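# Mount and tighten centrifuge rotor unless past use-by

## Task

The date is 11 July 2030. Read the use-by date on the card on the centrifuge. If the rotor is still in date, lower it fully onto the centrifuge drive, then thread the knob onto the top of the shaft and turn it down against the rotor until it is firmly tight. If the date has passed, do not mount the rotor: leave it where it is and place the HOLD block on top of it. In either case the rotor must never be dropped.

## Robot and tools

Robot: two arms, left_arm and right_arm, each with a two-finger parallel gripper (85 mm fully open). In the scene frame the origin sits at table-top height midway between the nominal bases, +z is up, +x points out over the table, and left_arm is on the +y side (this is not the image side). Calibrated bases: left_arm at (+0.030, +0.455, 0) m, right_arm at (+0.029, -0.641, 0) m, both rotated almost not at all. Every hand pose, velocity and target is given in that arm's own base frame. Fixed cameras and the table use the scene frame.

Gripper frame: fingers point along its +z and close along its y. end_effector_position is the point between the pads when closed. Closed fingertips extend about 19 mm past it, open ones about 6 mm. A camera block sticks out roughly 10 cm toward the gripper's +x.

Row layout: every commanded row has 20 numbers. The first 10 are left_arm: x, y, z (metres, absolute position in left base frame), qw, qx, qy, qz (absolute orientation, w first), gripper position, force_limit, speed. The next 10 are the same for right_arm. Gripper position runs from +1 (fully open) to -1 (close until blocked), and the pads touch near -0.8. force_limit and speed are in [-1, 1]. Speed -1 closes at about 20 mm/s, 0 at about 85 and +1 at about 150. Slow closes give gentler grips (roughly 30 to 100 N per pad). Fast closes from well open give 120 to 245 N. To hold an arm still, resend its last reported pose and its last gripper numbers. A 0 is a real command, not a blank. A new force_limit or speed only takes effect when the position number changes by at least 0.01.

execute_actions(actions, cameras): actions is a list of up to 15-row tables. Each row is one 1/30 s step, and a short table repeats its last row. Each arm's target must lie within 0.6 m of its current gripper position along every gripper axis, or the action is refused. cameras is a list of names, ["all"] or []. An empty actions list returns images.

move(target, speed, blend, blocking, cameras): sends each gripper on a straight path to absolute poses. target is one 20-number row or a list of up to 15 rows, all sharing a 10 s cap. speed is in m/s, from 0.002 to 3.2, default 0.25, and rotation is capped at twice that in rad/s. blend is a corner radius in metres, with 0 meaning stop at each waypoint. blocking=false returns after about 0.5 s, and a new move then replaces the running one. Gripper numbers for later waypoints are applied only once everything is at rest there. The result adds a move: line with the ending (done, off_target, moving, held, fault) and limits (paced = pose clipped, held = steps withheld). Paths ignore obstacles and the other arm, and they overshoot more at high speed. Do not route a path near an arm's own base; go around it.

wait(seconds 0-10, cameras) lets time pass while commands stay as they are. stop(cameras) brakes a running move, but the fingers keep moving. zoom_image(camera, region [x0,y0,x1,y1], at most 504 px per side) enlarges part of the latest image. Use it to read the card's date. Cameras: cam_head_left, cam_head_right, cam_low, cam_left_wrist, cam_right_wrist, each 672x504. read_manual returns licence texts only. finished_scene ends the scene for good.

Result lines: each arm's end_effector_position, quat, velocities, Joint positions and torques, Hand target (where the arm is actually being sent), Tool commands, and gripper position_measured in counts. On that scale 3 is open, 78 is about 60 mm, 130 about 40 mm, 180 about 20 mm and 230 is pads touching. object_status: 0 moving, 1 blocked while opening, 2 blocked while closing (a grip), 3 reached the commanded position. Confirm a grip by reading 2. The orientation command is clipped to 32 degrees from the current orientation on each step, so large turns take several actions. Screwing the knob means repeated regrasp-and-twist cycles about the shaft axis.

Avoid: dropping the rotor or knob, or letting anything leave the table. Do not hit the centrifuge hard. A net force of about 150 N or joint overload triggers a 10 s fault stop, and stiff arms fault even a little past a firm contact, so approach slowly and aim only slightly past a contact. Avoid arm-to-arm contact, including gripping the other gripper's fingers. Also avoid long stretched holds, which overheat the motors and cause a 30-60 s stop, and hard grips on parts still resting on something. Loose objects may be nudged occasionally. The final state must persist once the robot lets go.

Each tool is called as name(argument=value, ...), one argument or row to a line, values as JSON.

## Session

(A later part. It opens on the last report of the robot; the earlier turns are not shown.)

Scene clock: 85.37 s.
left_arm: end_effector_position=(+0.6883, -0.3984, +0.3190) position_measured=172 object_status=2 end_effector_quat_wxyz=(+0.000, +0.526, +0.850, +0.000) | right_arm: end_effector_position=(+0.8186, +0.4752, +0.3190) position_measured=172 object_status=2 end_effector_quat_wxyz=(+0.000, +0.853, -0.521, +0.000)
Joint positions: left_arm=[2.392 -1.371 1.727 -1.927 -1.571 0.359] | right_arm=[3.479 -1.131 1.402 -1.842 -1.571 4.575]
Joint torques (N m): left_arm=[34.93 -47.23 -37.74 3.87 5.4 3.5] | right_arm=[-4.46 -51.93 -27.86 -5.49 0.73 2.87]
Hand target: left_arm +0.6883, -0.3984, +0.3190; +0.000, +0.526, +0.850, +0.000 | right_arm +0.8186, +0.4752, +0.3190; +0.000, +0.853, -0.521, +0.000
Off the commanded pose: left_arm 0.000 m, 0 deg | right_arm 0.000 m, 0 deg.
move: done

move(
  target=[
    [0.6883,-0.3984,0.3183,0,0.5265,0.8502,0,-1,0,-1,0.8186,0.4752,0.3183,0,0.8534,-0.5213,0,-1,0,-1],
  ],
  speed=0.01,
  cameras=["cam_left_wrist","cam_right_wrist","cam_head_right"],
)

Scene clock: 86.33 s.
left_arm: end_effector_position=(+0.6883, -0.3984, +0.3185) position_measured=172 object_status=2 end_effector_quat_wxyz=(+0.000, +0.526, +0.850, +0.000) | right_arm: end_effector_position=(+0.8186, +0.4752, +0.3185) position_measured=172 object_status=2 end_effector_quat_wxyz=(+0.000, +0.853, -0.521, +0.000)
Joint positions: left_arm=[2.392 -1.371 1.728 -1.928 -1.571 0.359] | right_arm=[3.479 -1.131 1.403 -1.843 -1.571 4.576]
Joint torques (N m): left_arm=[35.67 -12.79 -1.62 -3.4 4.4 3.52] | right_arm=[0.66 -19.88 -19.05 -4.74 0.87 3]
Hand target: left_arm +0.6883, -0.3984, +0.3183; +0.000, +0.526, +0.850, +0.000 | right_arm +0.8186, +0.4752, +0.3183; +0.000, +0.853, -0.521, +0.000
Off the commanded pose: left_arm 0.000 m, 0 deg | right_arm 0.000 m, 0 deg.
move: done
camera_calibration:
cam_left_wrist: T_world_to_cam=[[0.893427, 0.448813, -0.0188396, -0.418173], [0.427674, -0.837021, 0.341307, -0.719949], [0.137414, -0.31299, -0.939763, 0.205537], [0, 0, 0, 1]] pos_world=[0.653267, -0.350601, 0.431001]
cam_right_wrist: T_world_to_cam=[[-0.89544, -0.44518, 0.00107269, 0.954141], [-0.419699, 0.844985, 0.331442, -0.142019], [-0.148458, 0.296336, -0.943475, 0.407554], [0, 0, 0, 1]] pos_world=[0.855276, 0.423996, 0.430565]
Images, in order (width x height): cam_head_right 672x504, cam_left_wrist 672x504, cam_right_wrist 672x504.

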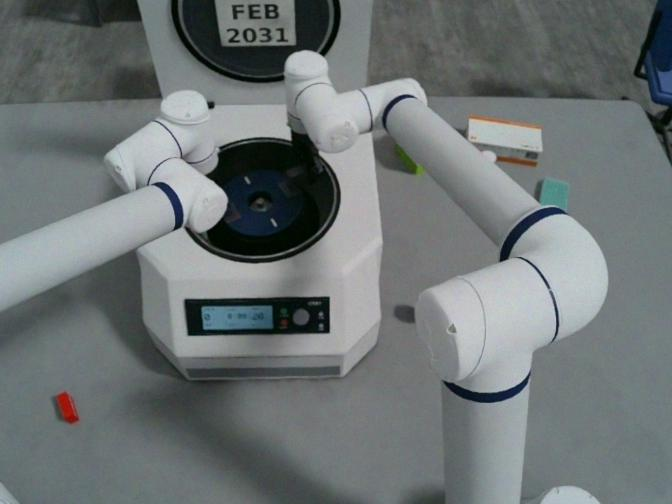

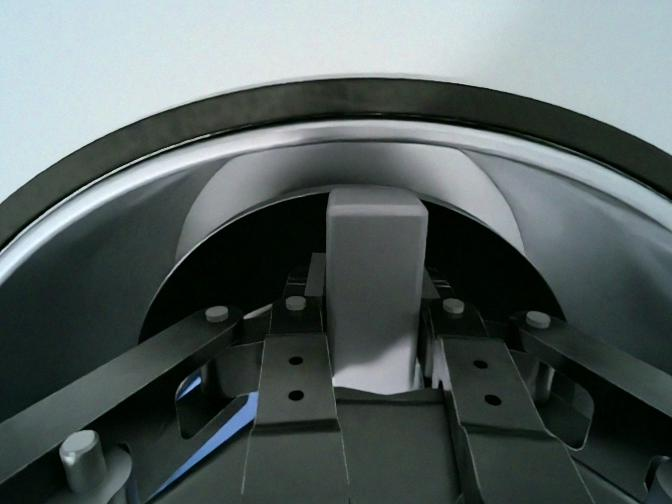

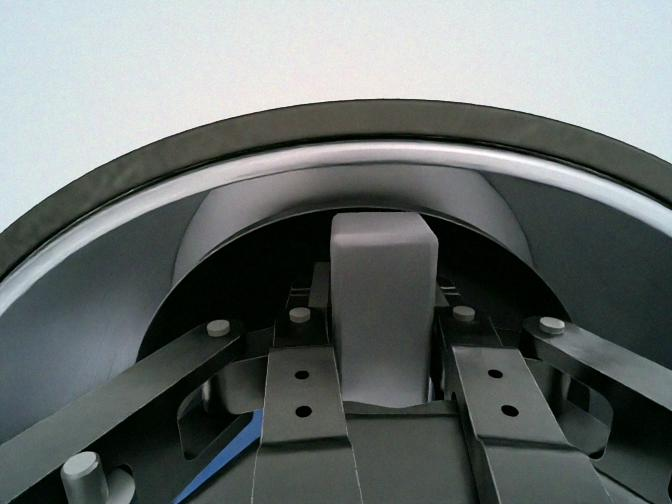

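move(
  target=[
    [0.6916,-0.3969,0.3191,0,0.5382,0.8428,0,-1,0,-1,0.8153,0.4736,0.3191,0,0.8464,-0.5325,0,-1,0,-1],
  ],
  speed=0.015,
)

move(
  target=[
    [0.6948,-0.3956,0.3191,0,0.5499,0.8352,0,-1,0,-1,0.8120,0.4722,0.3191,0,0.8388,-0.5445,0,-1,0,-1],
  ],
  speed=0.015,
  cameras=["cam_left_wrist"],
)

Scene clock: 89.03 s.
left_arm: end_effector_position=(+0.6916, -0.3969, +0.3190) position_measured=172 object_status=2 end_effector_quat_wxyz=(+0.000, +0.538, +0.843, +0.000) | right_arm: end_effector_position=(+0.8153, +0.4736, +0.3190) position_measured=172 object_status=2 end_effector_quat_wxyz=(+0.000, +0.846, -0.532, +0.000)
Joint positions: left_arm=[2.396 -1.368 1.723 -1.926 -1.571 0.391] | right_arm=[3.478 -1.137 1.411 -1.845 -1.571 4.601]
Joint torques (N m): left_arm=[38.2 -49.98 -39 3.58 6.71 3.28] | right_arm=[-1.09 -53.69 -30.01 -5.56 4.29 3.18]
Hand target: left_arm +0.6916, -0.3969, +0.3191; +0.000, +0.538, +0.843, +0.000 | right_arm +0.8153, +0.4736, +0.3191; +0.000, +0.846, -0.533, +0.000
Off the commanded pose: left_arm 0.000 m, 0 deg | right_arm 0.000 m, 0 deg.
move: done

Scene clock: 90.27 s.
left_arm: end_effector_position=(+0.6948, -0.3956, +0.3191) position_measured=172 object_status=2 end_effector_quat_wxyz=(+0.000, +0.550, +0.835, +0.000) | right_arm: end_effector_position=(+0.8120, +0.4722, +0.3191) position_measured=172 object_status=2 end_effector_quat_wxyz=(+0.000, +0.839, -0.544, +0.000)
Joint positions: left_arm=[2.4 -1.364 1.719 -1.925 -1.571 0.423] | right_arm=[3.478 -1.143 1.419 -1.847 -1.571 4.63]
Joint torques (N m): left_arm=[32.71 -51.65 -43.12 1.63 4.54 3.15] | right_arm=[9.41 -55.53 -31.41 -5.85 5.11 2.11]
Hand target: left_arm +0.6948, -0.3956, +0.3191; +0.000, +0.550, +0.835, +0.000 | right_arm +0.8120, +0.4722, +0.3191; +0.000, +0.839, -0.544, +0.000
Off the commanded pose: left_arm 0.000 m, 0 deg | right_arm 0.000 m, 0 deg.
move: done
camera_calibration:
cam_left_wrist: T_world_to_cam=[[0.916902, 0.398664, -0.0188933, -0.461369], [0.380729, -0.859489, 0.341063, -0.696718], [0.119731, -0.319914, -0.939851, 0.215772], [0, 0, 0, 1]] pos_world=[0.662457, -0.345862, 0.431701]
Images, in order (width x height): cam_left_wrist 672x504.

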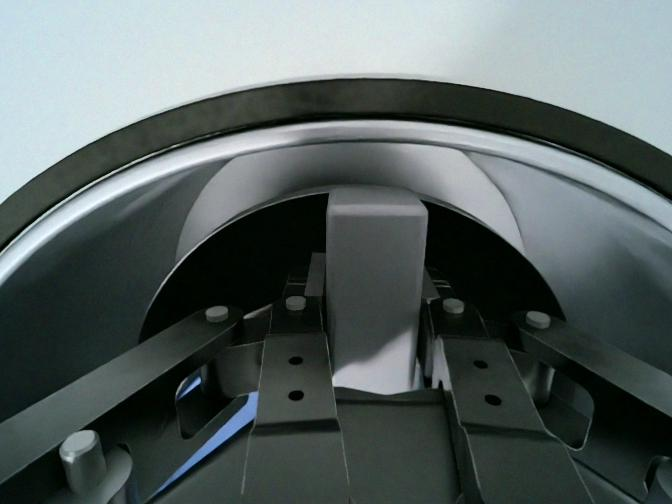

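move(
  target=[
    [0.6948,-0.3956,0.336,0,0.5499,0.8352,0,-1,0,-1,0.8120,0.4722,0.336,0,0.8388,-0.5445,0,-1,0,-1],
    [0.7047,-0.3920,0.336,0,0.5845,0.8114,0,-1,0,-1,0.8012,0.4679,0.336,0,0.8149,-0.5796,0,-1,0,-1],
    [0.7150,-0.3891,0.336,0,0.6194,0.7851,0,-1,0,-1,0.7900,0.4646,0.336,0,0.7889,-0.6145,0,-1,0,-1],
    [0.7258,-0.3870,0.336,0,0.6530,0.7574,0,-1,0,-1,0.7785,0.4622,0.336,0,0.7613,-0.6484,0,-1,0,-1],
    [0.7258,-0.3870,0.330,0,0.6530,0.7574,0,-1,0,-1,0.7785,0.4622,0.330,0,0.7613,-0.6484,0,-1,0,-1],
  ],
  speed=[0.02,0.04,0.04,0.04,0.02],
  blend=[0.001,0.001,0.001,0.001,0],
)

move(
  target=[
    [0.7258,-0.3870,0.327,0,0.6530,0.7574,0,-1,0,-1,0.7785,0.4622,0.327,0,0.7613,-0.6484,0,-1,0,-1],
  ],
  speed=0.01,
)

Scene clock: 95.63 s.
left_arm: end_effector_position=(+0.7258, -0.3870, +0.3301) position_measured=172 object_status=2 end_effector_quat_wxyz=(+0.000, +0.653, +0.757, +0.000) | right_arm: end_effector_position=(+0.7785, +0.4622, +0.3302) position_measured=172 object_status=2 end_effector_quat_wxyz=(+0.000, +0.761, -0.648, +0.000)
Joint positions: left_arm=[2.434 -1.334 1.66 -1.897 -1.571 0.716] | right_arm=[3.48 -1.203 1.485 -1.853 -1.571 4.891]
Joint torques (N m): left_arm=[18.24 -137.68 -67.28 -14.64 -0.64 3.11] | right_arm=[12.18 -75.23 -59.66 -6.83 -0.76 2.98]
Hand target: left_arm +0.7258, -0.3870, +0.3300; +0.000, +0.653, +0.757, +0.000 | right_arm +0.7785, +0.4622, +0.3300; +0.000, +0.761, -0.648, +0.000
Off the commanded pose: left_arm 0.000 m, 0 deg | right_arm 0.000 m, 0 deg.
move: done

Scene clock: 96.33 s.
left_arm: end_effector_position=(+0.7258, -0.3870, +0.3271) position_measured=172 object_status=2 end_effector_quat_wxyz=(+0.000, +0.653, +0.757, +0.000) | right_arm: end_effector_position=(+0.7785, +0.4622, +0.3271) position_measured=172 object_status=2 end_effector_quat_wxyz=(+0.000, +0.761, -0.648, +0.000)
Joint positions: left_arm=[2.434 -1.332 1.664 -1.902 -1.571 0.716] | right_arm=[3.48 -1.201 1.488 -1.858 -1.571 4.891]
Joint torques (N m): left_arm=[17.9 -137.83 -68.22 -14.71 -0.1 2.87] | right_arm=[2.13 -70.35 -58.61 -6.15 -2.06 2.92]
Hand target: left_arm +0.7258, -0.3870, +0.3270; +0.000, +0.653, +0.757, +0.000 | right_arm +0.7785, +0.4622, +0.3270; +0.000, +0.761, -0.648, +0.000
Off the commanded pose: left_arm 0.000 m, 0 deg | right_arm 0.000 m, 0 deg.
move: done

move(
  target=[
    [0.7258,-0.3870,0.3215,0,0.6530,0.7574,0,-1,0,-1,0.7785,0.4622,0.3215,0,0.7613,-0.6484,0,-1,0,-1],
  ],
  speed=0.015,
)

move(
  target=[
    [0.7258,-0.3870,0.319,0,0.6530,0.7574,0,-1,0,-1,0.7785,0.4622,0.319,0,0.7613,-0.6484,0,-1,0,-1],
  ],
  speed=0.01,
)

Scene clock: 97.20 s.
left_arm: end_effector_position=(+0.7260, -0.3871, +0.3225) position_measured=172 object_status=2 end_effector_quat_wxyz=(+0.001, +0.653, +0.757, +0.000) | right_arm: end_effector_position=(+0.7787, +0.4622, +0.3225) position_measured=172 object_status=2 end_effector_quat_wxyz=(+0.000, +0.761, -0.648, +0.000)
Joint positions: left_arm=[2.434 -1.33 1.67 -1.912 -1.571 0.716] | right_arm=[3.48 -1.199 1.494 -1.867 -1.571 4.891]
Joint torques (N m): left_arm=[-1.32 65.13 19.12 -6.7 0.83 2.93] | right_arm=[12.1 11.72 7.02 -1.33 4.65 2.63]
Hand target: left_arm +0.7258, -0.3870, +0.3215; +0.000, +0.653, +0.757, +0.000 | right_arm +0.7785, +0.4622, +0.3215; +0.000, +0.761, -0.648, +0.000
Off the commanded pose: left_arm 0.001 m, 0 deg | right_arm 0.001 m, 0 deg.
move: done

Scene clock: 107.33 s.
left_arm: end_effector_position=(+0.7265, -0.3877, +0.3252) position_measured=172 object_status=2 end_effector_quat_wxyz=(+0.003, +0.653, +0.757, +0.000) | right_arm: end_effector_position=(+0.7795, +0.4616, +0.3234) position_measured=172 object_status=2 end_effector_quat_wxyz=(-0.001, +0.761, -0.649, +0.001)
Joint positions: left_arm=[2.434 -1.332 1.668 -1.912 -1.571 0.716] | right_arm=[3.479 -1.2 1.494 -1.868 -1.572 4.891]
Joint torques (N m): left_arm=[-0.5 -113.24 -51.68 -5.52 0.11 0.49] | right_arm=[-1.26 -57.32 -45.1 -2.3 -0.09 -0.07]
Hand target: left_arm +0.7265, -0.3877, +0.3252; +0.003, +0.653, +0.757, +0.000 | right_arm +0.7795, +0.4616, +0.3234; -0.001, +0.761, -0.649, +0.001
Tool commands: left_gripper/position=-1.0 left_gripper/force_limit=+0.003922 left_gripper/speed=-1.0 right_gripper/position=-1.0 right_gripper/force_limit=+0.003922 right_gripper/speed=-1.0
Off the commanded pose: left_arm 0.006 m, 0 deg | right_arm 0.005 m, 0 deg.
FORCE FAULT: contact force on the right arm reached its limit, and that arm stopped. The contact can be on any part of that arm, not only on its tool. Since the last result, the stops that this result tells of count together as 19 of the actions that you can send in this scene. That arm's remaining commands of this call were not run. That arm is still stopped at the end of this call. That arm stays stopped for about 1 more second. Until then a move that you send moves the other arm only, and its call returns only when the move has ended. Once the stop has ended, the next robot result says so. If the stop ends while you think or write, that arm runs what you send next. While its stop runs, that arm takes no new command, but its gripper still runs the gripper command that each later call begins with. Until it ends, the stop uses up actions while you think or wait. An arm that is not stopped still takes commands.
FORCE FAULT: contact force on the left arm reached its limit, and that arm stopped for 10 seconds. The contact can be on any part of that arm, not only on its tool. That arm's remaining commands of this call were not run. That arm's target is now where it stood when the stop ended, not its last command. That arm accepts commands again.
move: fault (left_arm, right_arm)

wait(
  seconds=2,
  cameras=["all"],
)

zoom_image(
  camera="cam_head_right",
  region=[210, 150, 310, 250],
)

Scene clock: 109.57 s.
left_arm: end_effector_position=(+0.7265, -0.3877, +0.3252) position_measured=172 object_status=2 end_effector_quat_wxyz=(+0.003, +0.653, +0.757, +0.000) | right_arm: end_effector_position=(+0.7795, +0.4616, +0.3234) position_measured=172 object_status=2 end_effector_quat_wxyz=(-0.001, +0.761, -0.649, +0.001)
Joint positions: left_arm=[2.434 -1.332 1.668 -1.912 -1.571 0.716] | right_arm=[3.479 -1.2 1.494 -1.868 -1.572 4.891]
Joint torques (N m): left_arm=[0.01 -111.45 -51.59 -5.36 0.23 0.53] | right_arm=[-2.22 -50.76 -45.24 -2.37 0.03 -0.16]
Hand target: left_arm +0.7265, -0.3877, +0.3252; +0.003, +0.653, +0.757, +0.000 | right_arm +0.7795, +0.4616, +0.3234; -0.001, +0.761, -0.649, +0.001
Tool commands: left_gripper/position=-1.0 left_gripper/force_limit=+0.003922 left_gripper/speed=-1.0 right_gripper/position=-1.0 right_gripper/force_limit=+0.003922 right_gripper/speed=-1.0
Off the commanded pose: left_arm 0.006 m, 0 deg | right_arm 0.005 m, 0 deg.
FORCE FAULT, CONTINUED: the right arm's stop, for the force fault that an earlier result reported, is over. That arm's target is now where it stood when the stop ended, not its last command. That arm accepts commands again.
wait: 2.00 s; at rest from the start
camera_calibration:
cam_left_wrist: T_world_to_cam=[[0.988434, 0.150838, -0.0156573, -0.642544], [0.146931, -0.927011, 0.345054, -0.561679], [0.0375328, -0.343364, -0.938452, 0.270396], [0, 0, 0, 1]] pos_world=[0.707492, -0.330918, 0.437502]
cam_right_wrist: T_world_to_cam=[[-0.989273, -0.14606, -0.0021892, 0.849191], [-0.138545, 0.933415, 0.330971, -0.408433], [-0.0462981, 0.327724, -0.943639, 0.316358], [0, 0, 0, 1]] pos_world=[0.798143, 0.401593, 0.435566]

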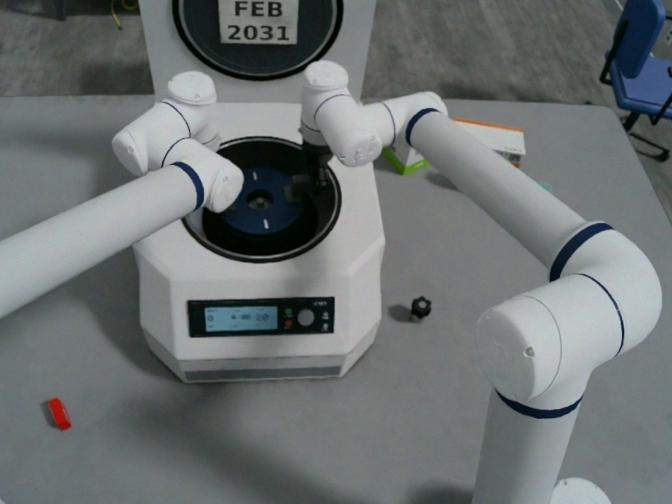

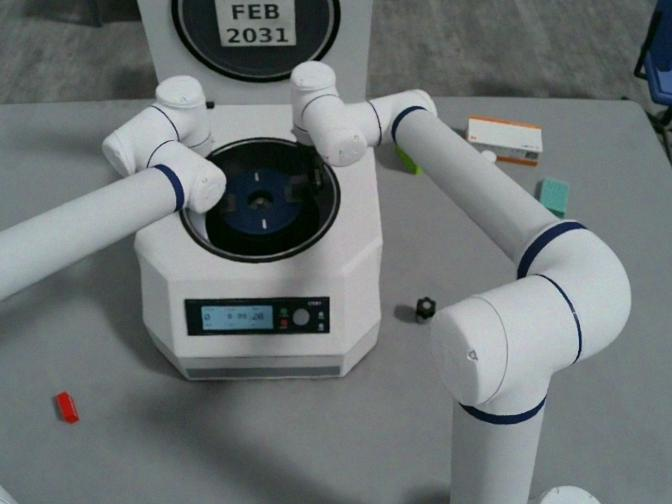

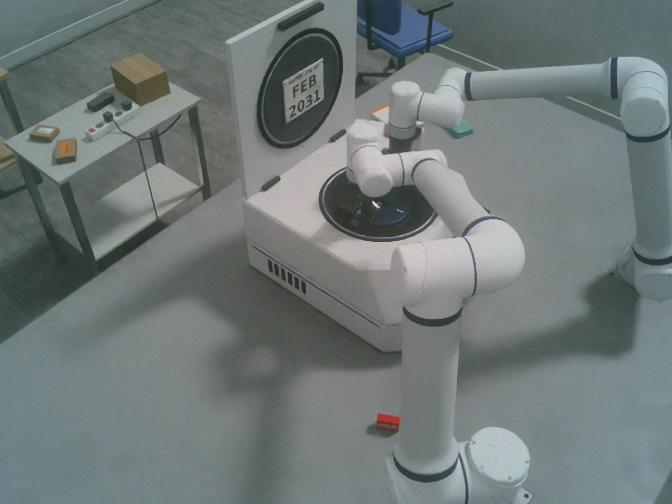

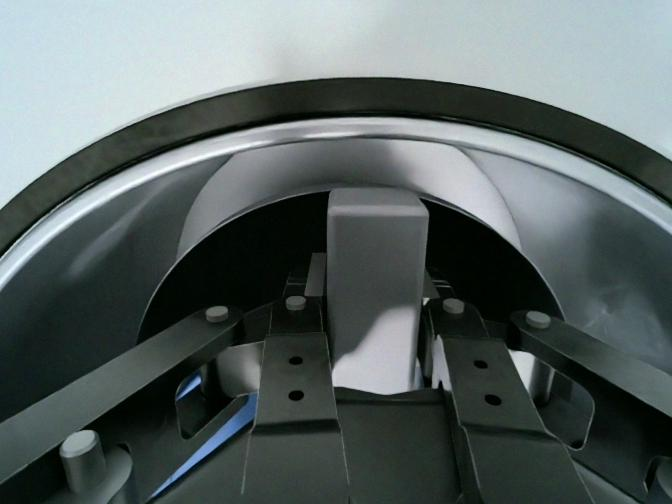

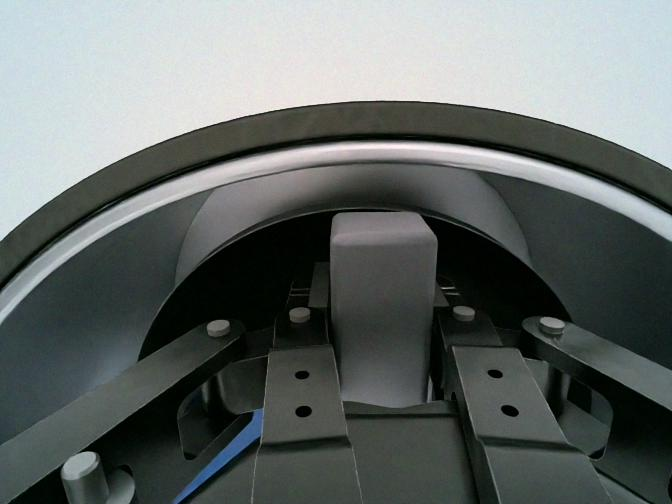

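Scaled by 5.040.

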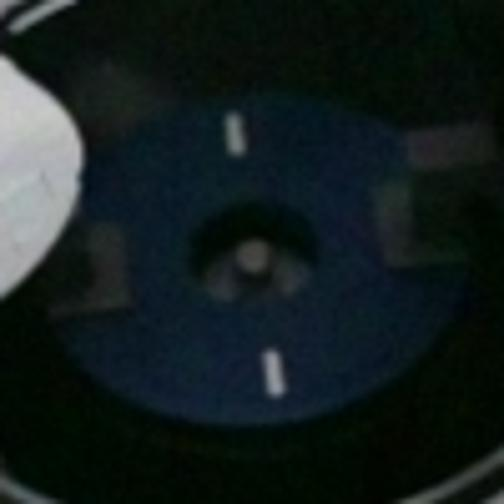

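move(
  target=[
    [0.7258,-0.3870,0.332,0,0.6530,0.7574,0,-1,0,-1,0.7785,0.4622,0.332,0,0.7613,-0.6484,0,-1,0,-1],
    [0.7150,-0.3891,0.332,0,0.6194,0.7851,0,-1,0,-1,0.7900,0.4646,0.332,0,0.7889,-0.6145,0,-1,0,-1],
    [0.7047,-0.3920,0.332,0,0.5845,0.8114,0,-1,0,-1,0.8012,0.4679,0.332,0,0.8149,-0.5796,0,-1,0,-1],
    [0.6948,-0.3956,0.332,0,0.5499,0.8352,0,-1,0,-1,0.8120,0.4722,0.332,0,0.8388,-0.5445,0,-1,0,-1],
    [0.6948,-0.3956,0.324,0,0.5499,0.8352,0,-1,0,-1,0.8120,0.4722,0.324,0,0.8388,-0.5445,0,-1,0,-1],
  ],
  speed=[0.02,0.05,0.05,0.05,0.02],
  blend=[0.001,0.001,0.001,0.001,0],
)

move(
  target=[0.6948,-0.3956,0.3220,0,0.5499,0.8352,0,-1,0,-1,0.8120,0.4722,0.3220,0,0.8388,-0.5445,0,-1,0,-1],
  speed=0.01,
)

Scene clock: 113.67 s.
left_arm: end_effector_position=(+0.6948, -0.3956, +0.3241) position_measured=172 object_status=2 end_effector_quat_wxyz=(+0.000, +0.550, +0.835, +0.000) | right_arm: end_effector_position=(+0.8120, +0.4722, +0.3241) position_measured=172 object_status=2 end_effector_quat_wxyz=(+0.000, +0.839, -0.544, +0.000)
Joint positions: left_arm=[2.4 -1.367 1.713 -1.916 -1.571 0.423] | right_arm=[3.478 -1.145 1.414 -1.839 -1.571 4.63]
Joint torques (N m): left_arm=[-4.01 -134.32 -63.9 -12.16 3.77 -2.08] | right_arm=[2.57 -74.08 -57.72 -7.59 0.41 -3.55]
Hand target: left_arm +0.6948, -0.3956, +0.3240; +0.000, +0.550, +0.835, +0.000 | right_arm +0.8120, +0.4722, +0.3240; +0.000, +0.839, -0.544, +0.000
Off the commanded pose: left_arm 0.000 m, 0 deg | right_arm 0.000 m, 0 deg.
move: done

Scene clock: 114.37 s.
left_arm: end_effector_position=(+0.6948, -0.3956, +0.3221) position_measured=172 object_status=2 end_effector_quat_wxyz=(+0.000, +0.550, +0.835, +0.000) | right_arm: end_effector_position=(+0.8120, +0.4722, +0.3221) position_measured=172 object_status=2 end_effector_quat_wxyz=(+0.000, +0.839, -0.544, +0.000)
Joint positions: left_arm=[2.4 -1.366 1.715 -1.92 -1.571 0.423] | right_arm=[3.478 -1.144 1.416 -1.842 -1.571 4.63]
Joint torques (N m): left_arm=[-4.3 -135.02 -64.32 -12.04 3.73 -2.05] | right_arm=[-6.52 -72.87 -56.9 -6.64 -0.37 -3.48]
Hand target: left_arm +0.6948, -0.3956, +0.3220; +0.000, +0.550, +0.835, +0.000 | right_arm +0.8120, +0.4722, +0.3220; +0.000, +0.839, -0.544, +0.000
Off the commanded pose: left_arm 0.000 m, 0 deg | right_arm 0.000 m, 0 deg.
move: done

move(
  target=[0.6948,-0.3956,0.3202,0,0.5499,0.8352,0,-1,0,-1,0.8120,0.4722,0.3202,0,0.8388,-0.5445,0,-1,0,-1],
  speed=0.01,
)

move(
  target=[0.6948,-0.3956,0.3191,0,0.5499,0.8352,0,-1,0,-1,0.8120,0.4722,0.3191,0,0.8388,-0.5445,0,-1,0,-1],
  speed=0.01,
)

Scene clock: 115.20 s.
left_arm: end_effector_position=(+0.6948, -0.3956, +0.3203) position_measured=172 object_status=2 end_effector_quat_wxyz=(+0.000, +0.550, +0.835, +0.000) | right_arm: end_effector_position=(+0.8120, +0.4722, +0.3204) position_measured=172 object_status=2 end_effector_quat_wxyz=(+0.000, +0.839, -0.544, +0.000)
Joint positions: left_arm=[2.4 -1.365 1.717 -1.923 -1.571 0.423] | right_arm=[3.478 -1.144 1.418 -1.845 -1.571 4.63]
Joint torques (N m): left_arm=[-4.99 -121.58 -58.38 -12.96 3.55 -1.79] | right_arm=[-6.62 -68.8 -53.54 -6.44 -1.51 -2.93]
Hand target: left_arm +0.6948, -0.3956, +0.3202; +0.000, +0.550, +0.835, +0.000 | right_arm +0.8120, +0.4722, +0.3202; +0.000, +0.839, -0.544, +0.000
Off the commanded pose: left_arm 0.000 m, 0 deg | right_arm 0.000 m, 0 deg.
move: done

Scene clock: 115.90 s.
left_arm: end_effector_position=(+0.6948, -0.3956, +0.3193) position_measured=172 object_status=2 end_effector_quat_wxyz=(+0.000, +0.550, +0.835, +0.000) | right_arm: end_effector_position=(+0.8121, +0.4722, +0.3193) position_measured=172 object_status=2 end_effector_quat_wxyz=(+0.000, +0.839, -0.544, +0.000)
Joint positions: left_arm=[2.4 -1.364 1.719 -1.925 -1.571 0.423] | right_arm=[3.478 -1.143 1.419 -1.847 -1.571 4.63]
Joint torques (N m): left_arm=[-1.73 -59.45 -31.1 -9.09 3.51 -1.52] | right_arm=[-3.28 -39.87 -32.65 -5.75 1.26 -3.48]
Hand target: left_arm +0.6948, -0.3956, +0.3191; +0.000, +0.550, +0.835, +0.000 | right_arm +0.8120, +0.4722, +0.3191; +0.000, +0.839, -0.544, +0.000
Off the commanded pose: left_arm 0.000 m, 0 deg | right_arm 0.000 m, 0 deg.
move: done

move(
  target=[
    [0.6948,-0.3956,0.3193,0,0.5499,0.8352,0,1,0,-0.8,0.8121,0.4722,0.3193,0,0.8388,-0.5445,0,1,0,-0.8],
    [0.6948,-0.3956,0.47,0,0.5499,0.8352,0,1,0,-0.8,0.8121,0.4722,0.47,0,0.8388,-0.5445,0,1,0,-0.8],
  ],
  speed=[0.05,0.2],
  cameras=["all"],
)

zoom_image(
  camera="cam_left_wrist",
  region=[310, 295, 390, 375],
)

zoom_image(
  camera="cam_right_wrist",
  region=[315, 310, 395, 390],
)

Scene clock: 119.70 s.
left_arm: end_effector_position=(+0.6948, -0.3956, +0.4699) position_measured=3 object_status=3 end_effector_quat_wxyz=(+0.000, +0.550, +0.835, +0.000) | right_arm: end_effector_position=(+0.8121, +0.4722, +0.4699) position_measured=3 object_status=3 end_effector_quat_wxyz=(+0.000, +0.839, -0.544, +0.000)
Joint positions: left_arm=[2.4 -1.419 1.512 -1.664 -1.571 0.423] | right_arm=[3.478 -1.181 1.206 -1.596 -1.571 4.63]
Joint torques (N m): left_arm=[1.46 -129.34 -63.25 -1.45 -1.1 -0.06] | right_arm=[-6.32 -51.4 -51.83 -1.18 0.26 -2.38]
Hand target: left_arm +0.6948, -0.3956, +0.4700; +0.000, +0.550, +0.835, +0.000 | right_arm +0.8121, +0.4722, +0.4700; +0.000, +0.839, -0.544, +0.000
Off the commanded pose: left_arm 0.000 m, 0 deg | right_arm 0.000 m, 0 deg.
move: done
camera_calibration:
cam_left_wrist: T_world_to_cam=[[0.916987, 0.398473, -0.0188154, -0.45869], [0.380525, -0.859578, 0.341066, -0.748013], [0.119732, -0.319913, -0.939851, 0.357407], [0, 0, 0, 1]] pos_world=[0.662457, -0.345862, 0.582401]
cam_right_wrist: T_world_to_cam=[[-0.918478, -0.395471, 0.00117245, 0.941951], [-0.372742, 0.866673, 0.331574, -0.240929], [-0.132144, 0.304106, -0.943429, 0.533356], [0, 0, 0, 1]] pos_world=[0.845836, 0.419124, 0.581964]

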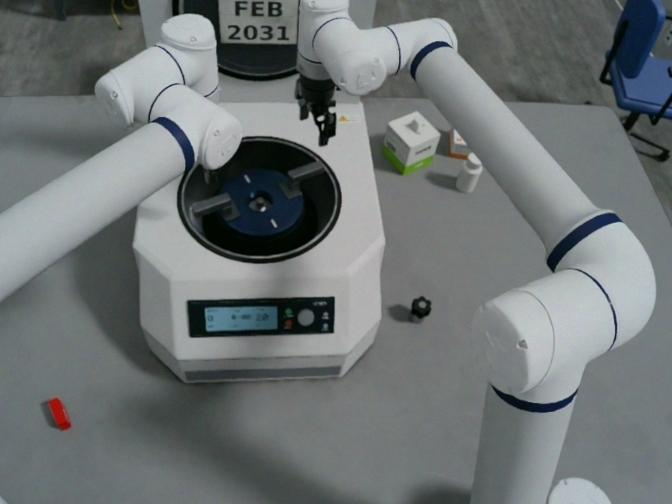

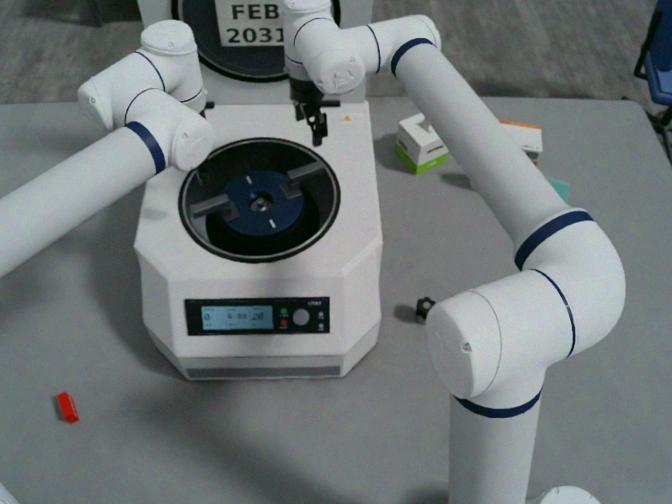

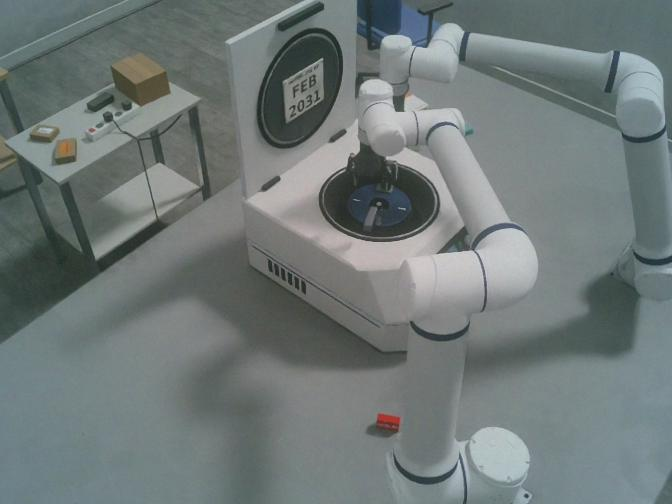

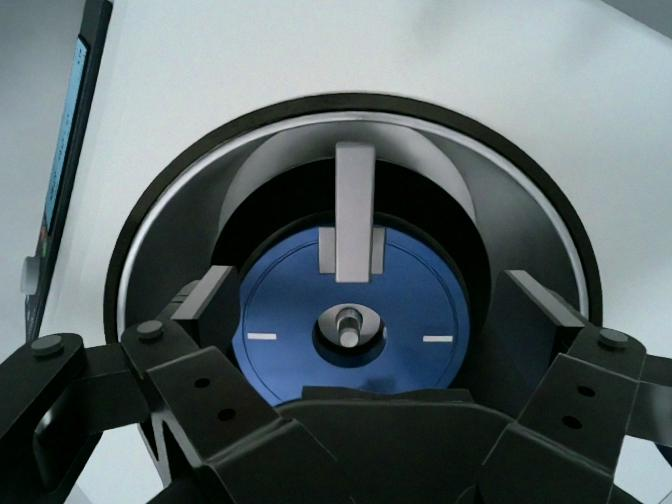

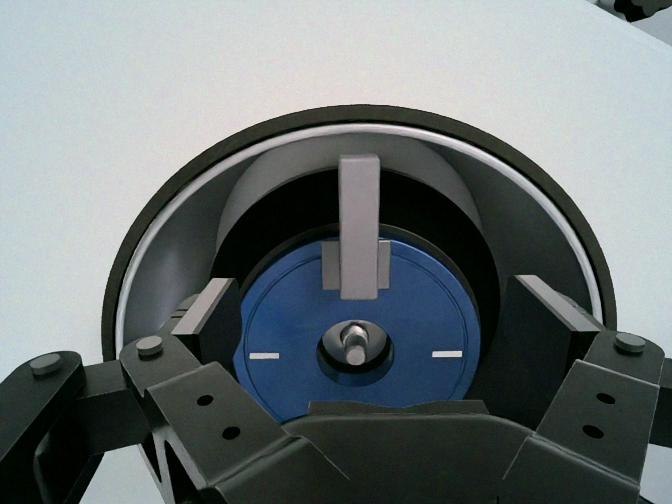

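Scaled by 6.300.

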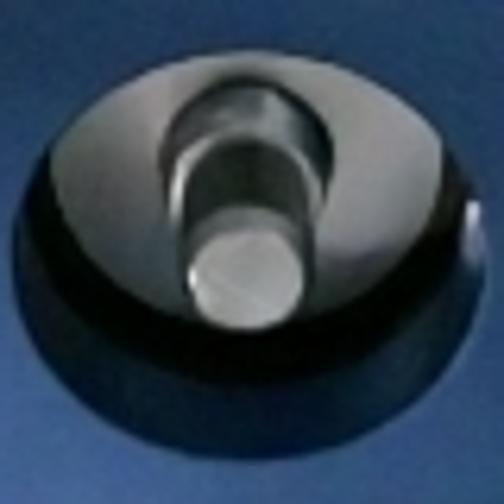

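Scaled by 6.300.

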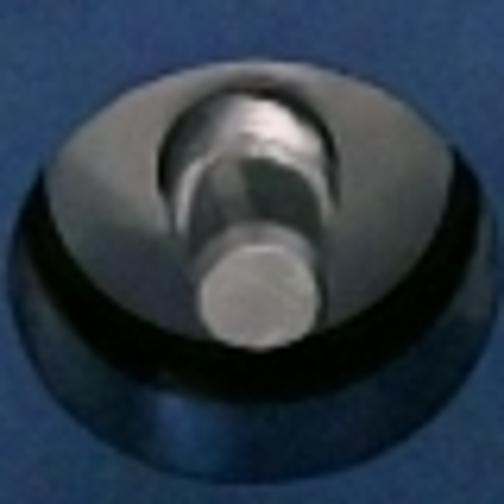

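move(
  target=[
    [0.6,-0.35,0.5,0,0.5499,0.8352,0,1,0,-0.8,0.8121,0.4722,0.50,0,0.9272,0.3746,0,1,0,-0.8],
    [0.5,-0.25,0.5,0,0.5499,0.8352,0,1,0,-0.8,0.76,0.40,0.48,0,0.2250,0.9744,0,1,0,-0.8],
    [0.42,-0.18,0.5,0,0.5499,0.8352,0,1,0,-0.8,0.70,0.32,0.45,0,-0.6691,0.7431,0,1,0,-0.8],
    [0.38,-0.14,0.5,0,0.5499,0.8352,0,1,0,-0.8,0.64,0.24,0.40,0,-0.9925,-0.1219,0,1,0,-0.8],
    [0.36,-0.12,0.5,0,0.5499,0.8352,0,1,0,-0.8,0.591,0.1765,0.33,0,-0.4384,-0.8988,0,1,0,-0.8],
  ],
  speed=0.8,
  blend=[0.03,0.03,0.03,0.03,0],
  cameras=["cam_right_wrist","cam_head_right"],
)

Scene clock: 127.93 s.
left_arm: end_effector_position=(+0.3600, -0.1200, +0.5000) position_measured=3 object_status=3 end_effector_quat_wxyz=(+0.000, +0.550, +0.835, +0.000) | right_arm: end_effector_position=(+0.5910, +0.1765, +0.3300) position_measured=3 object_status=3 end_effector_quat_wxyz=(+0.000, +0.438, +0.899, +0.000)
Joint positions: left_arm=[2.333 -2.173 2.036 -1.434 -1.571 0.356] | right_arm=[3.14 -1.674 2.026 -1.923 -1.571 -5.377]
Joint torques (N m): left_arm=[-16.14 -23.29 -44.64 -1.57 1.16 -1.99] | right_arm=[-14.94 -38.8 -36.15 -3.87 2.3 -3.29]
Hand target: left_arm +0.3600, -0.1200, +0.5000; +0.000, +0.550, +0.835, +0.000 | right_arm +0.5910, +0.1765, +0.3300; +0.000, +0.438, +0.899, +0.000
Off the commanded pose: left_arm 0.000 m, 0 deg | right_arm 0.000 m, 0 deg.
move: done
camera_calibration:
cam_right_wrist: T_world_to_cam=[[0.795875, 0.60546, 0.00117421, -0.567713], [0.570908, -0.7511, 0.331531, -0.292751], [0.20161, -0.263186, -0.943444, 0.364984], [0, 0, 0, 1]] pos_world=[0.545378, 0.219901, 0.442064]
Images, in order (width x height): cam_head_right 672x504, cam_right_wrist 672x504.

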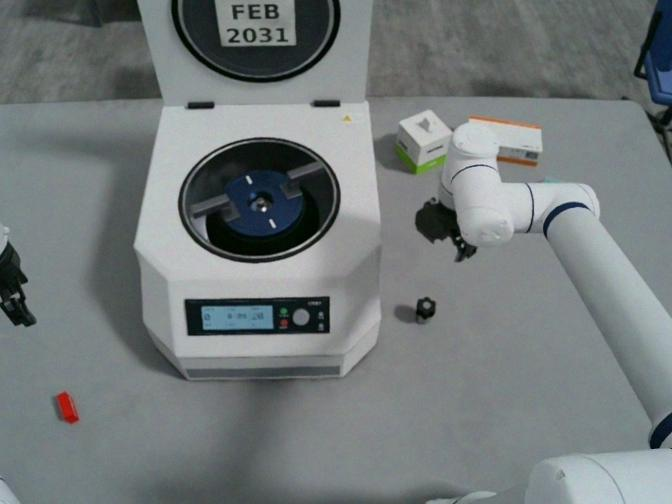

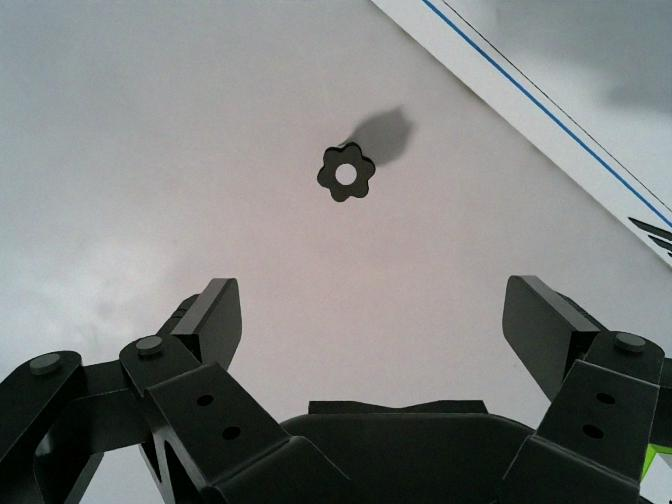

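zoom_image(
  camera="cam_right_wrist",
  region=[305, 134, 385, 214],
)

Scaled by 6.300.

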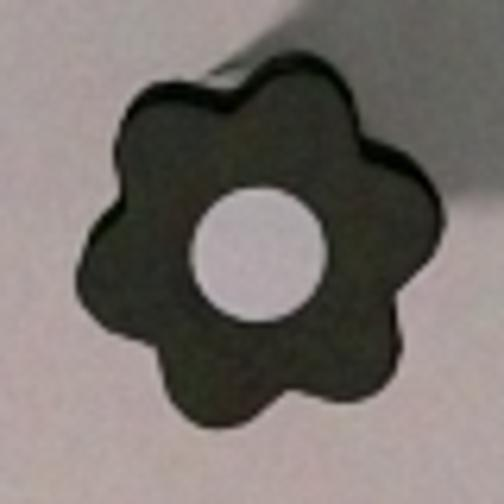

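move(
  target=[0.36,-0.12,0.5,0,0.5499,0.8352,0,1,0,-0.8,0.588,0.177,0.13,0,-0.5628,-0.8266,0,1,0,-0.8],
  speed=0.2,
  cameras=["cam_right_wrist"],
)

zoom_image(
  camera="cam_right_wrist",
  region=[266, 180, 466, 380],
)

Scene clock: 130.00 s.
left_arm: end_effector_position=(+0.3600, -0.1200, +0.5000) position_measured=3 object_status=3 end_effector_quat_wxyz=(+0.000, +0.550, +0.835, +0.000) | right_arm: end_effector_position=(+0.5880, +0.1770, +0.1301) position_measured=3 object_status=3 end_effector_quat_wxyz=(+0.000, +0.563, +0.827, +0.000)
Joint positions: left_arm=[2.333 -2.173 2.036 -1.434 -1.571 0.356] | right_arm=[3.141 -1.474 2.243 -2.34 -1.571 -5.089]
Joint torques (N m): left_arm=[-15.83 -23.08 -44.79 -1.48 1.22 -1.99] | right_arm=[12.36 -23.35 -26.23 -3.97 -2.47 2.83]
Hand target: left_arm +0.3600, -0.1200, +0.5000; +0.000, +0.550, +0.835, +0.000 | right_arm +0.5880, +0.1770, +0.1300; +0.000, +0.563, +0.827, +0.000
Off the commanded pose: left_arm 0.000 m, 0 deg | right_arm 0.000 m, 0 deg.
move: done
camera_calibration:
cam_right_wrist: T_world_to_cam=[[0.934932, 0.354825, 0.00120044, -0.602805], [0.334388, -0.882203, 0.331515, -0.0621396], [0.118689, -0.309543, -0.943449, 0.234078], [0, 0, 0, 1]] pos_world=[0.556578, 0.231528, 0.242164]
Images, in order (width x height): cam_right_wrist 672x504.

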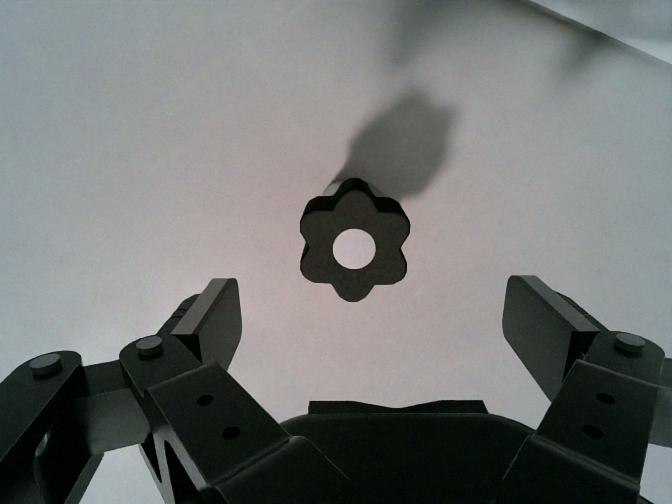

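Scaled by 2.520.

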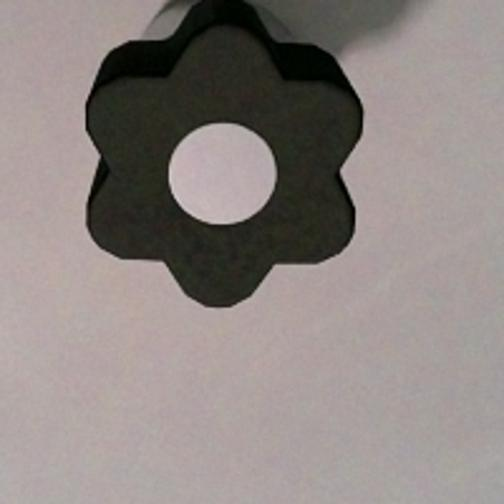

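move(
  target=[
    [0.36,-0.12,0.5,0,0.5499,0.8352,0,1,0,-0.8,0.5839,0.1767,0.059,0,-0.5628,-0.8266,0,1,0,-0.8],
  ],
  speed=0.08,
  cameras=["cam_right_wrist"],
)

Scene clock: 131.77 s.
left_arm: end_effector_position=(+0.3600, -0.1200, +0.5000) position_measured=3 object_status=3 end_effector_quat_wxyz=(+0.000, +0.550, +0.835, +0.000) | right_arm: end_effector_position=(+0.5839, +0.1767, +0.0591) position_measured=3 object_status=3 end_effector_quat_wxyz=(+0.000, +0.563, +0.827, +0.000)
Joint positions: left_arm=[2.333 -2.173 2.036 -1.434 -1.571 0.356] | right_arm=[3.14 -1.366 2.298 -2.503 -1.571 -5.089]
Joint torques (N m): left_arm=[-14.13 -24.14 -44.88 -1.53 1.12 -1.95] | right_arm=[-11.82 -28.61 -20.87 -3.68 -2.28 -3.1]
Hand target: left_arm +0.3600, -0.1200, +0.5000; +0.000, +0.550, +0.835, +0.000 | right_arm +0.5839, +0.1767, +0.0590; +0.000, +0.563, +0.827, +0.000
Off the commanded pose: left_arm 0.000 m, 0 deg | right_arm 0.000 m, 0 deg.
move: done
camera_calibration:
cam_right_wrist: T_world_to_cam=[[0.934975, 0.354712, 0.00124256, -0.598785], [0.334267, -0.882248, 0.331517, -0.0374189], [0.118689, -0.309545, -0.943448, 0.167487], [0, 0, 0, 1]] pos_world=[0.552478, 0.231228, 0.171164]
Images, in order (width x height): cam_right_wrist 672x504.

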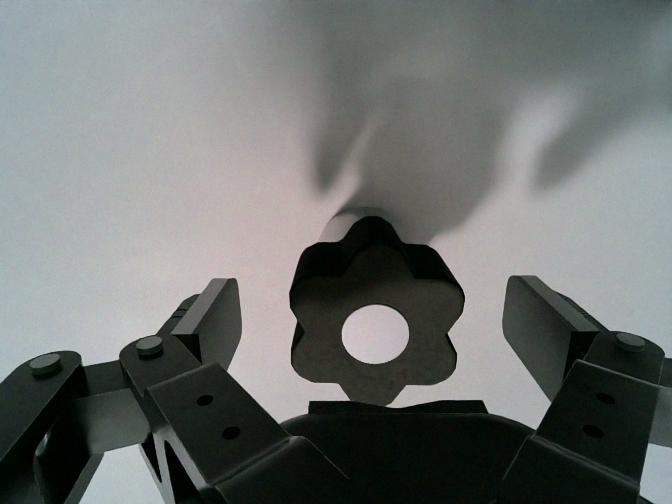

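move(
  target=[
    [0.36,-0.12,0.5,0,0.5499,0.8352,0,1,0,-0.8,0.5839,0.1767,0.059,0,-0.5628,-0.8266,0,-1,0,-1],
  ],
  speed=0.08,
  cameras=["cam_right_wrist"],
)

move(
  target=[
    [0.36,-0.12,0.5,0,0.5499,0.8352,0,1,0,-0.8,0.5839,0.1767,0.2,0,-0.5628,-0.8266,0,-1,0,-1],
  ],
  speed=0.15,
  cameras=["all"],
)

Scene clock: 134.43 s.
left_arm: end_effector_position=(+0.3600, -0.1200, +0.5000) position_measured=3 object_status=3 end_effector_quat_wxyz=(+0.000, +0.550, +0.835, +0.000) | right_arm: end_effector_position=(+0.5839, +0.1767, +0.0590) position_measured=110 object_status=0 end_effector_quat_wxyz=(+0.000, +0.563, +0.827, +0.000)
Joint positions: left_arm=[2.333 -2.173 2.036 -1.434 -1.571 0.356] | right_arm=[3.14 -1.366 2.298 -2.503 -1.571 -5.089]
Joint torques (N m): left_arm=[-15.33 -22.73 -44.38 -1.38 1.22 -2.05] | right_arm=[2.88 -25.6 -21.93 -0.85 -1.2 -0.46]
Hand target: left_arm +0.3600, -0.1200, +0.5000; +0.000, +0.550, +0.835, +0.000 | right_arm +0.5839, +0.1767, +0.0590; +0.000, +0.563, +0.827, +0.000
Off the commanded pose: left_arm 0.000 m, 0 deg | right_arm 0.000 m, 0 deg.
move: done
camera_calibration:
cam_right_wrist: T_world_to_cam=[[0.934964, 0.354741, 0.00133091, -0.598801], [0.334263, -0.882238, 0.331548, -0.0373914], [0.118788, -0.309541, -0.943437, 0.167335], [0, 0, 0, 1]] pos_world=[0.552478, 0.231228, 0.171064]
Images, in order (width x height): cam_right_wrist 672x504.

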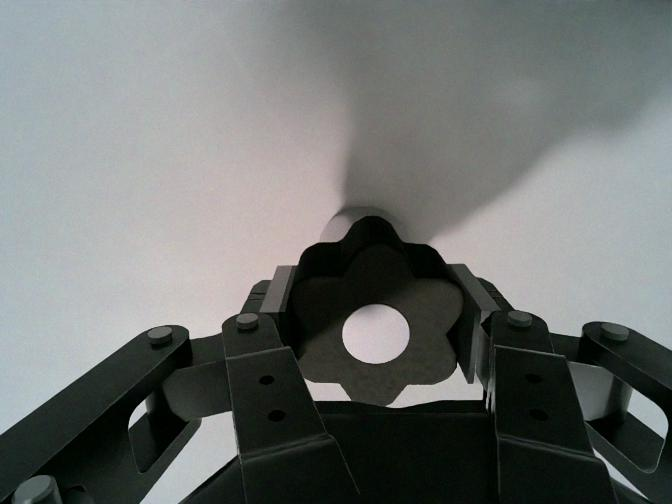

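Scene clock: 135.93 s.
left_arm: end_effector_position=(+0.3600, -0.1200, +0.5000) position_measured=3 object_status=3 end_effector_quat_wxyz=(+0.000, +0.550, +0.835, +0.000) | right_arm: end_effector_position=(+0.5839, +0.1767, +0.1999) position_measured=110 object_status=2 end_effector_quat_wxyz=(+0.000, +0.563, +0.827, +0.000)
Joint positions: left_arm=[2.333 -2.173 2.036 -1.434 -1.571 0.356] | right_arm=[3.14 -1.571 2.188 -2.188 -1.571 -5.089]
Joint torques (N m): left_arm=[-14.86 -23.24 -45.04 -1.32 0.94 -1.82] | right_arm=[-8.16 -39.1 -48.01 -2.13 -1.52 -2.33]
Hand target: left_arm +0.3600, -0.1200, +0.5000; +0.000, +0.550, +0.835, +0.000 | right_arm +0.5839, +0.1767, +0.2000; +0.000, +0.563, +0.827, +0.000
Off the commanded pose: left_arm 0.000 m, 0 deg | right_arm 0.000 m, 0 deg.
move: done
camera_calibration:
cam_left_wrist: T_world_to_cam=[[0.916992, 0.39846, -0.0188527, -0.260913], [0.380514, -0.859551, 0.341147, -0.394058], [0.119728, -0.320002, -0.939821, 0.514021], [0, 0, 0, 1]] pos_world=[0.327657, -0.0702619, 0.612601]
cam_right_wrist: T_world_to_cam=[[0.935006, 0.354629, 0.00127317, -0.598968], [0.33418, -0.882281, 0.331518, -0.0840408], [0.118689, -0.309546, -0.943448, 0.300325], [0, 0, 0, 1]] pos_world=[0.552478, 0.231228, 0.311964]

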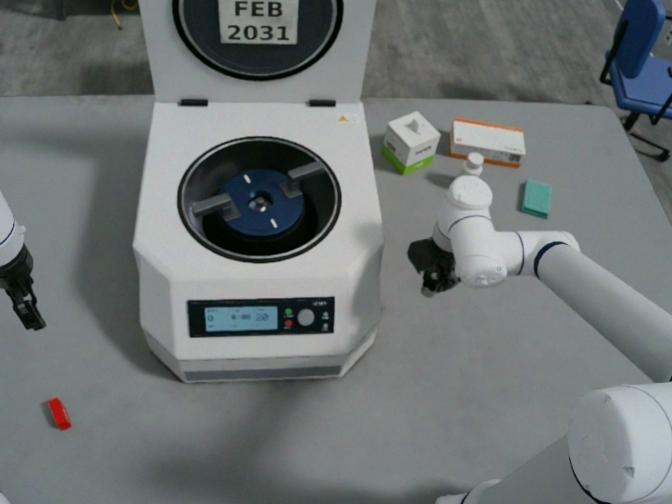

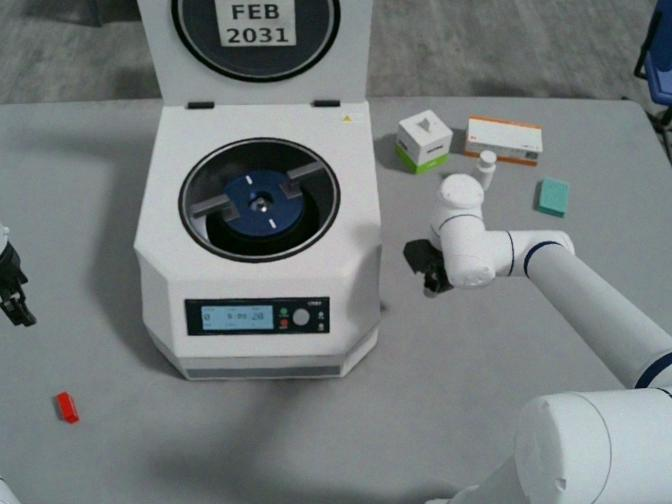

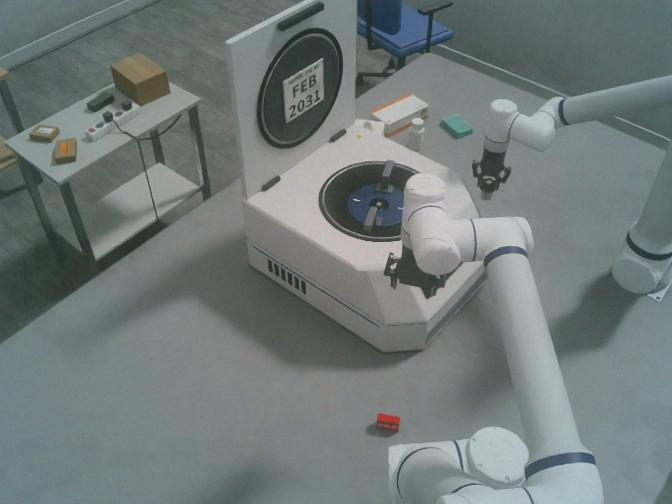

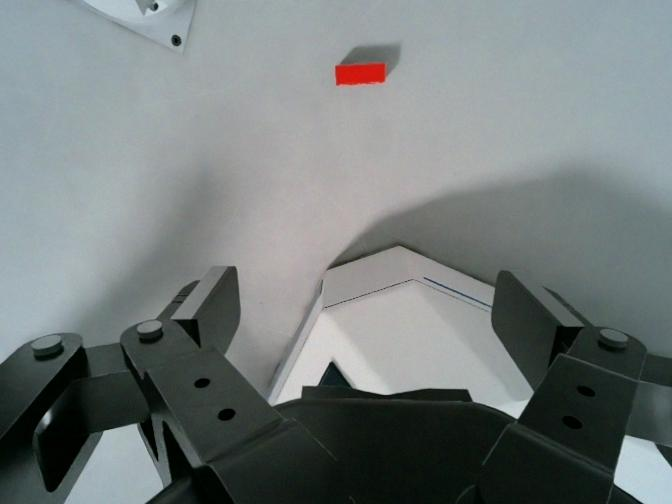

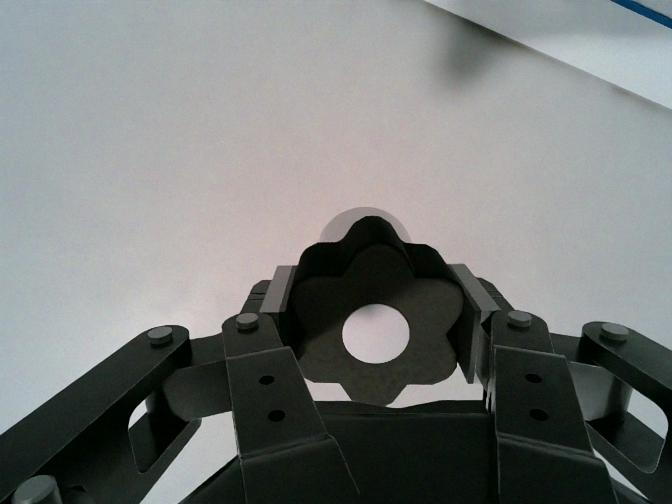

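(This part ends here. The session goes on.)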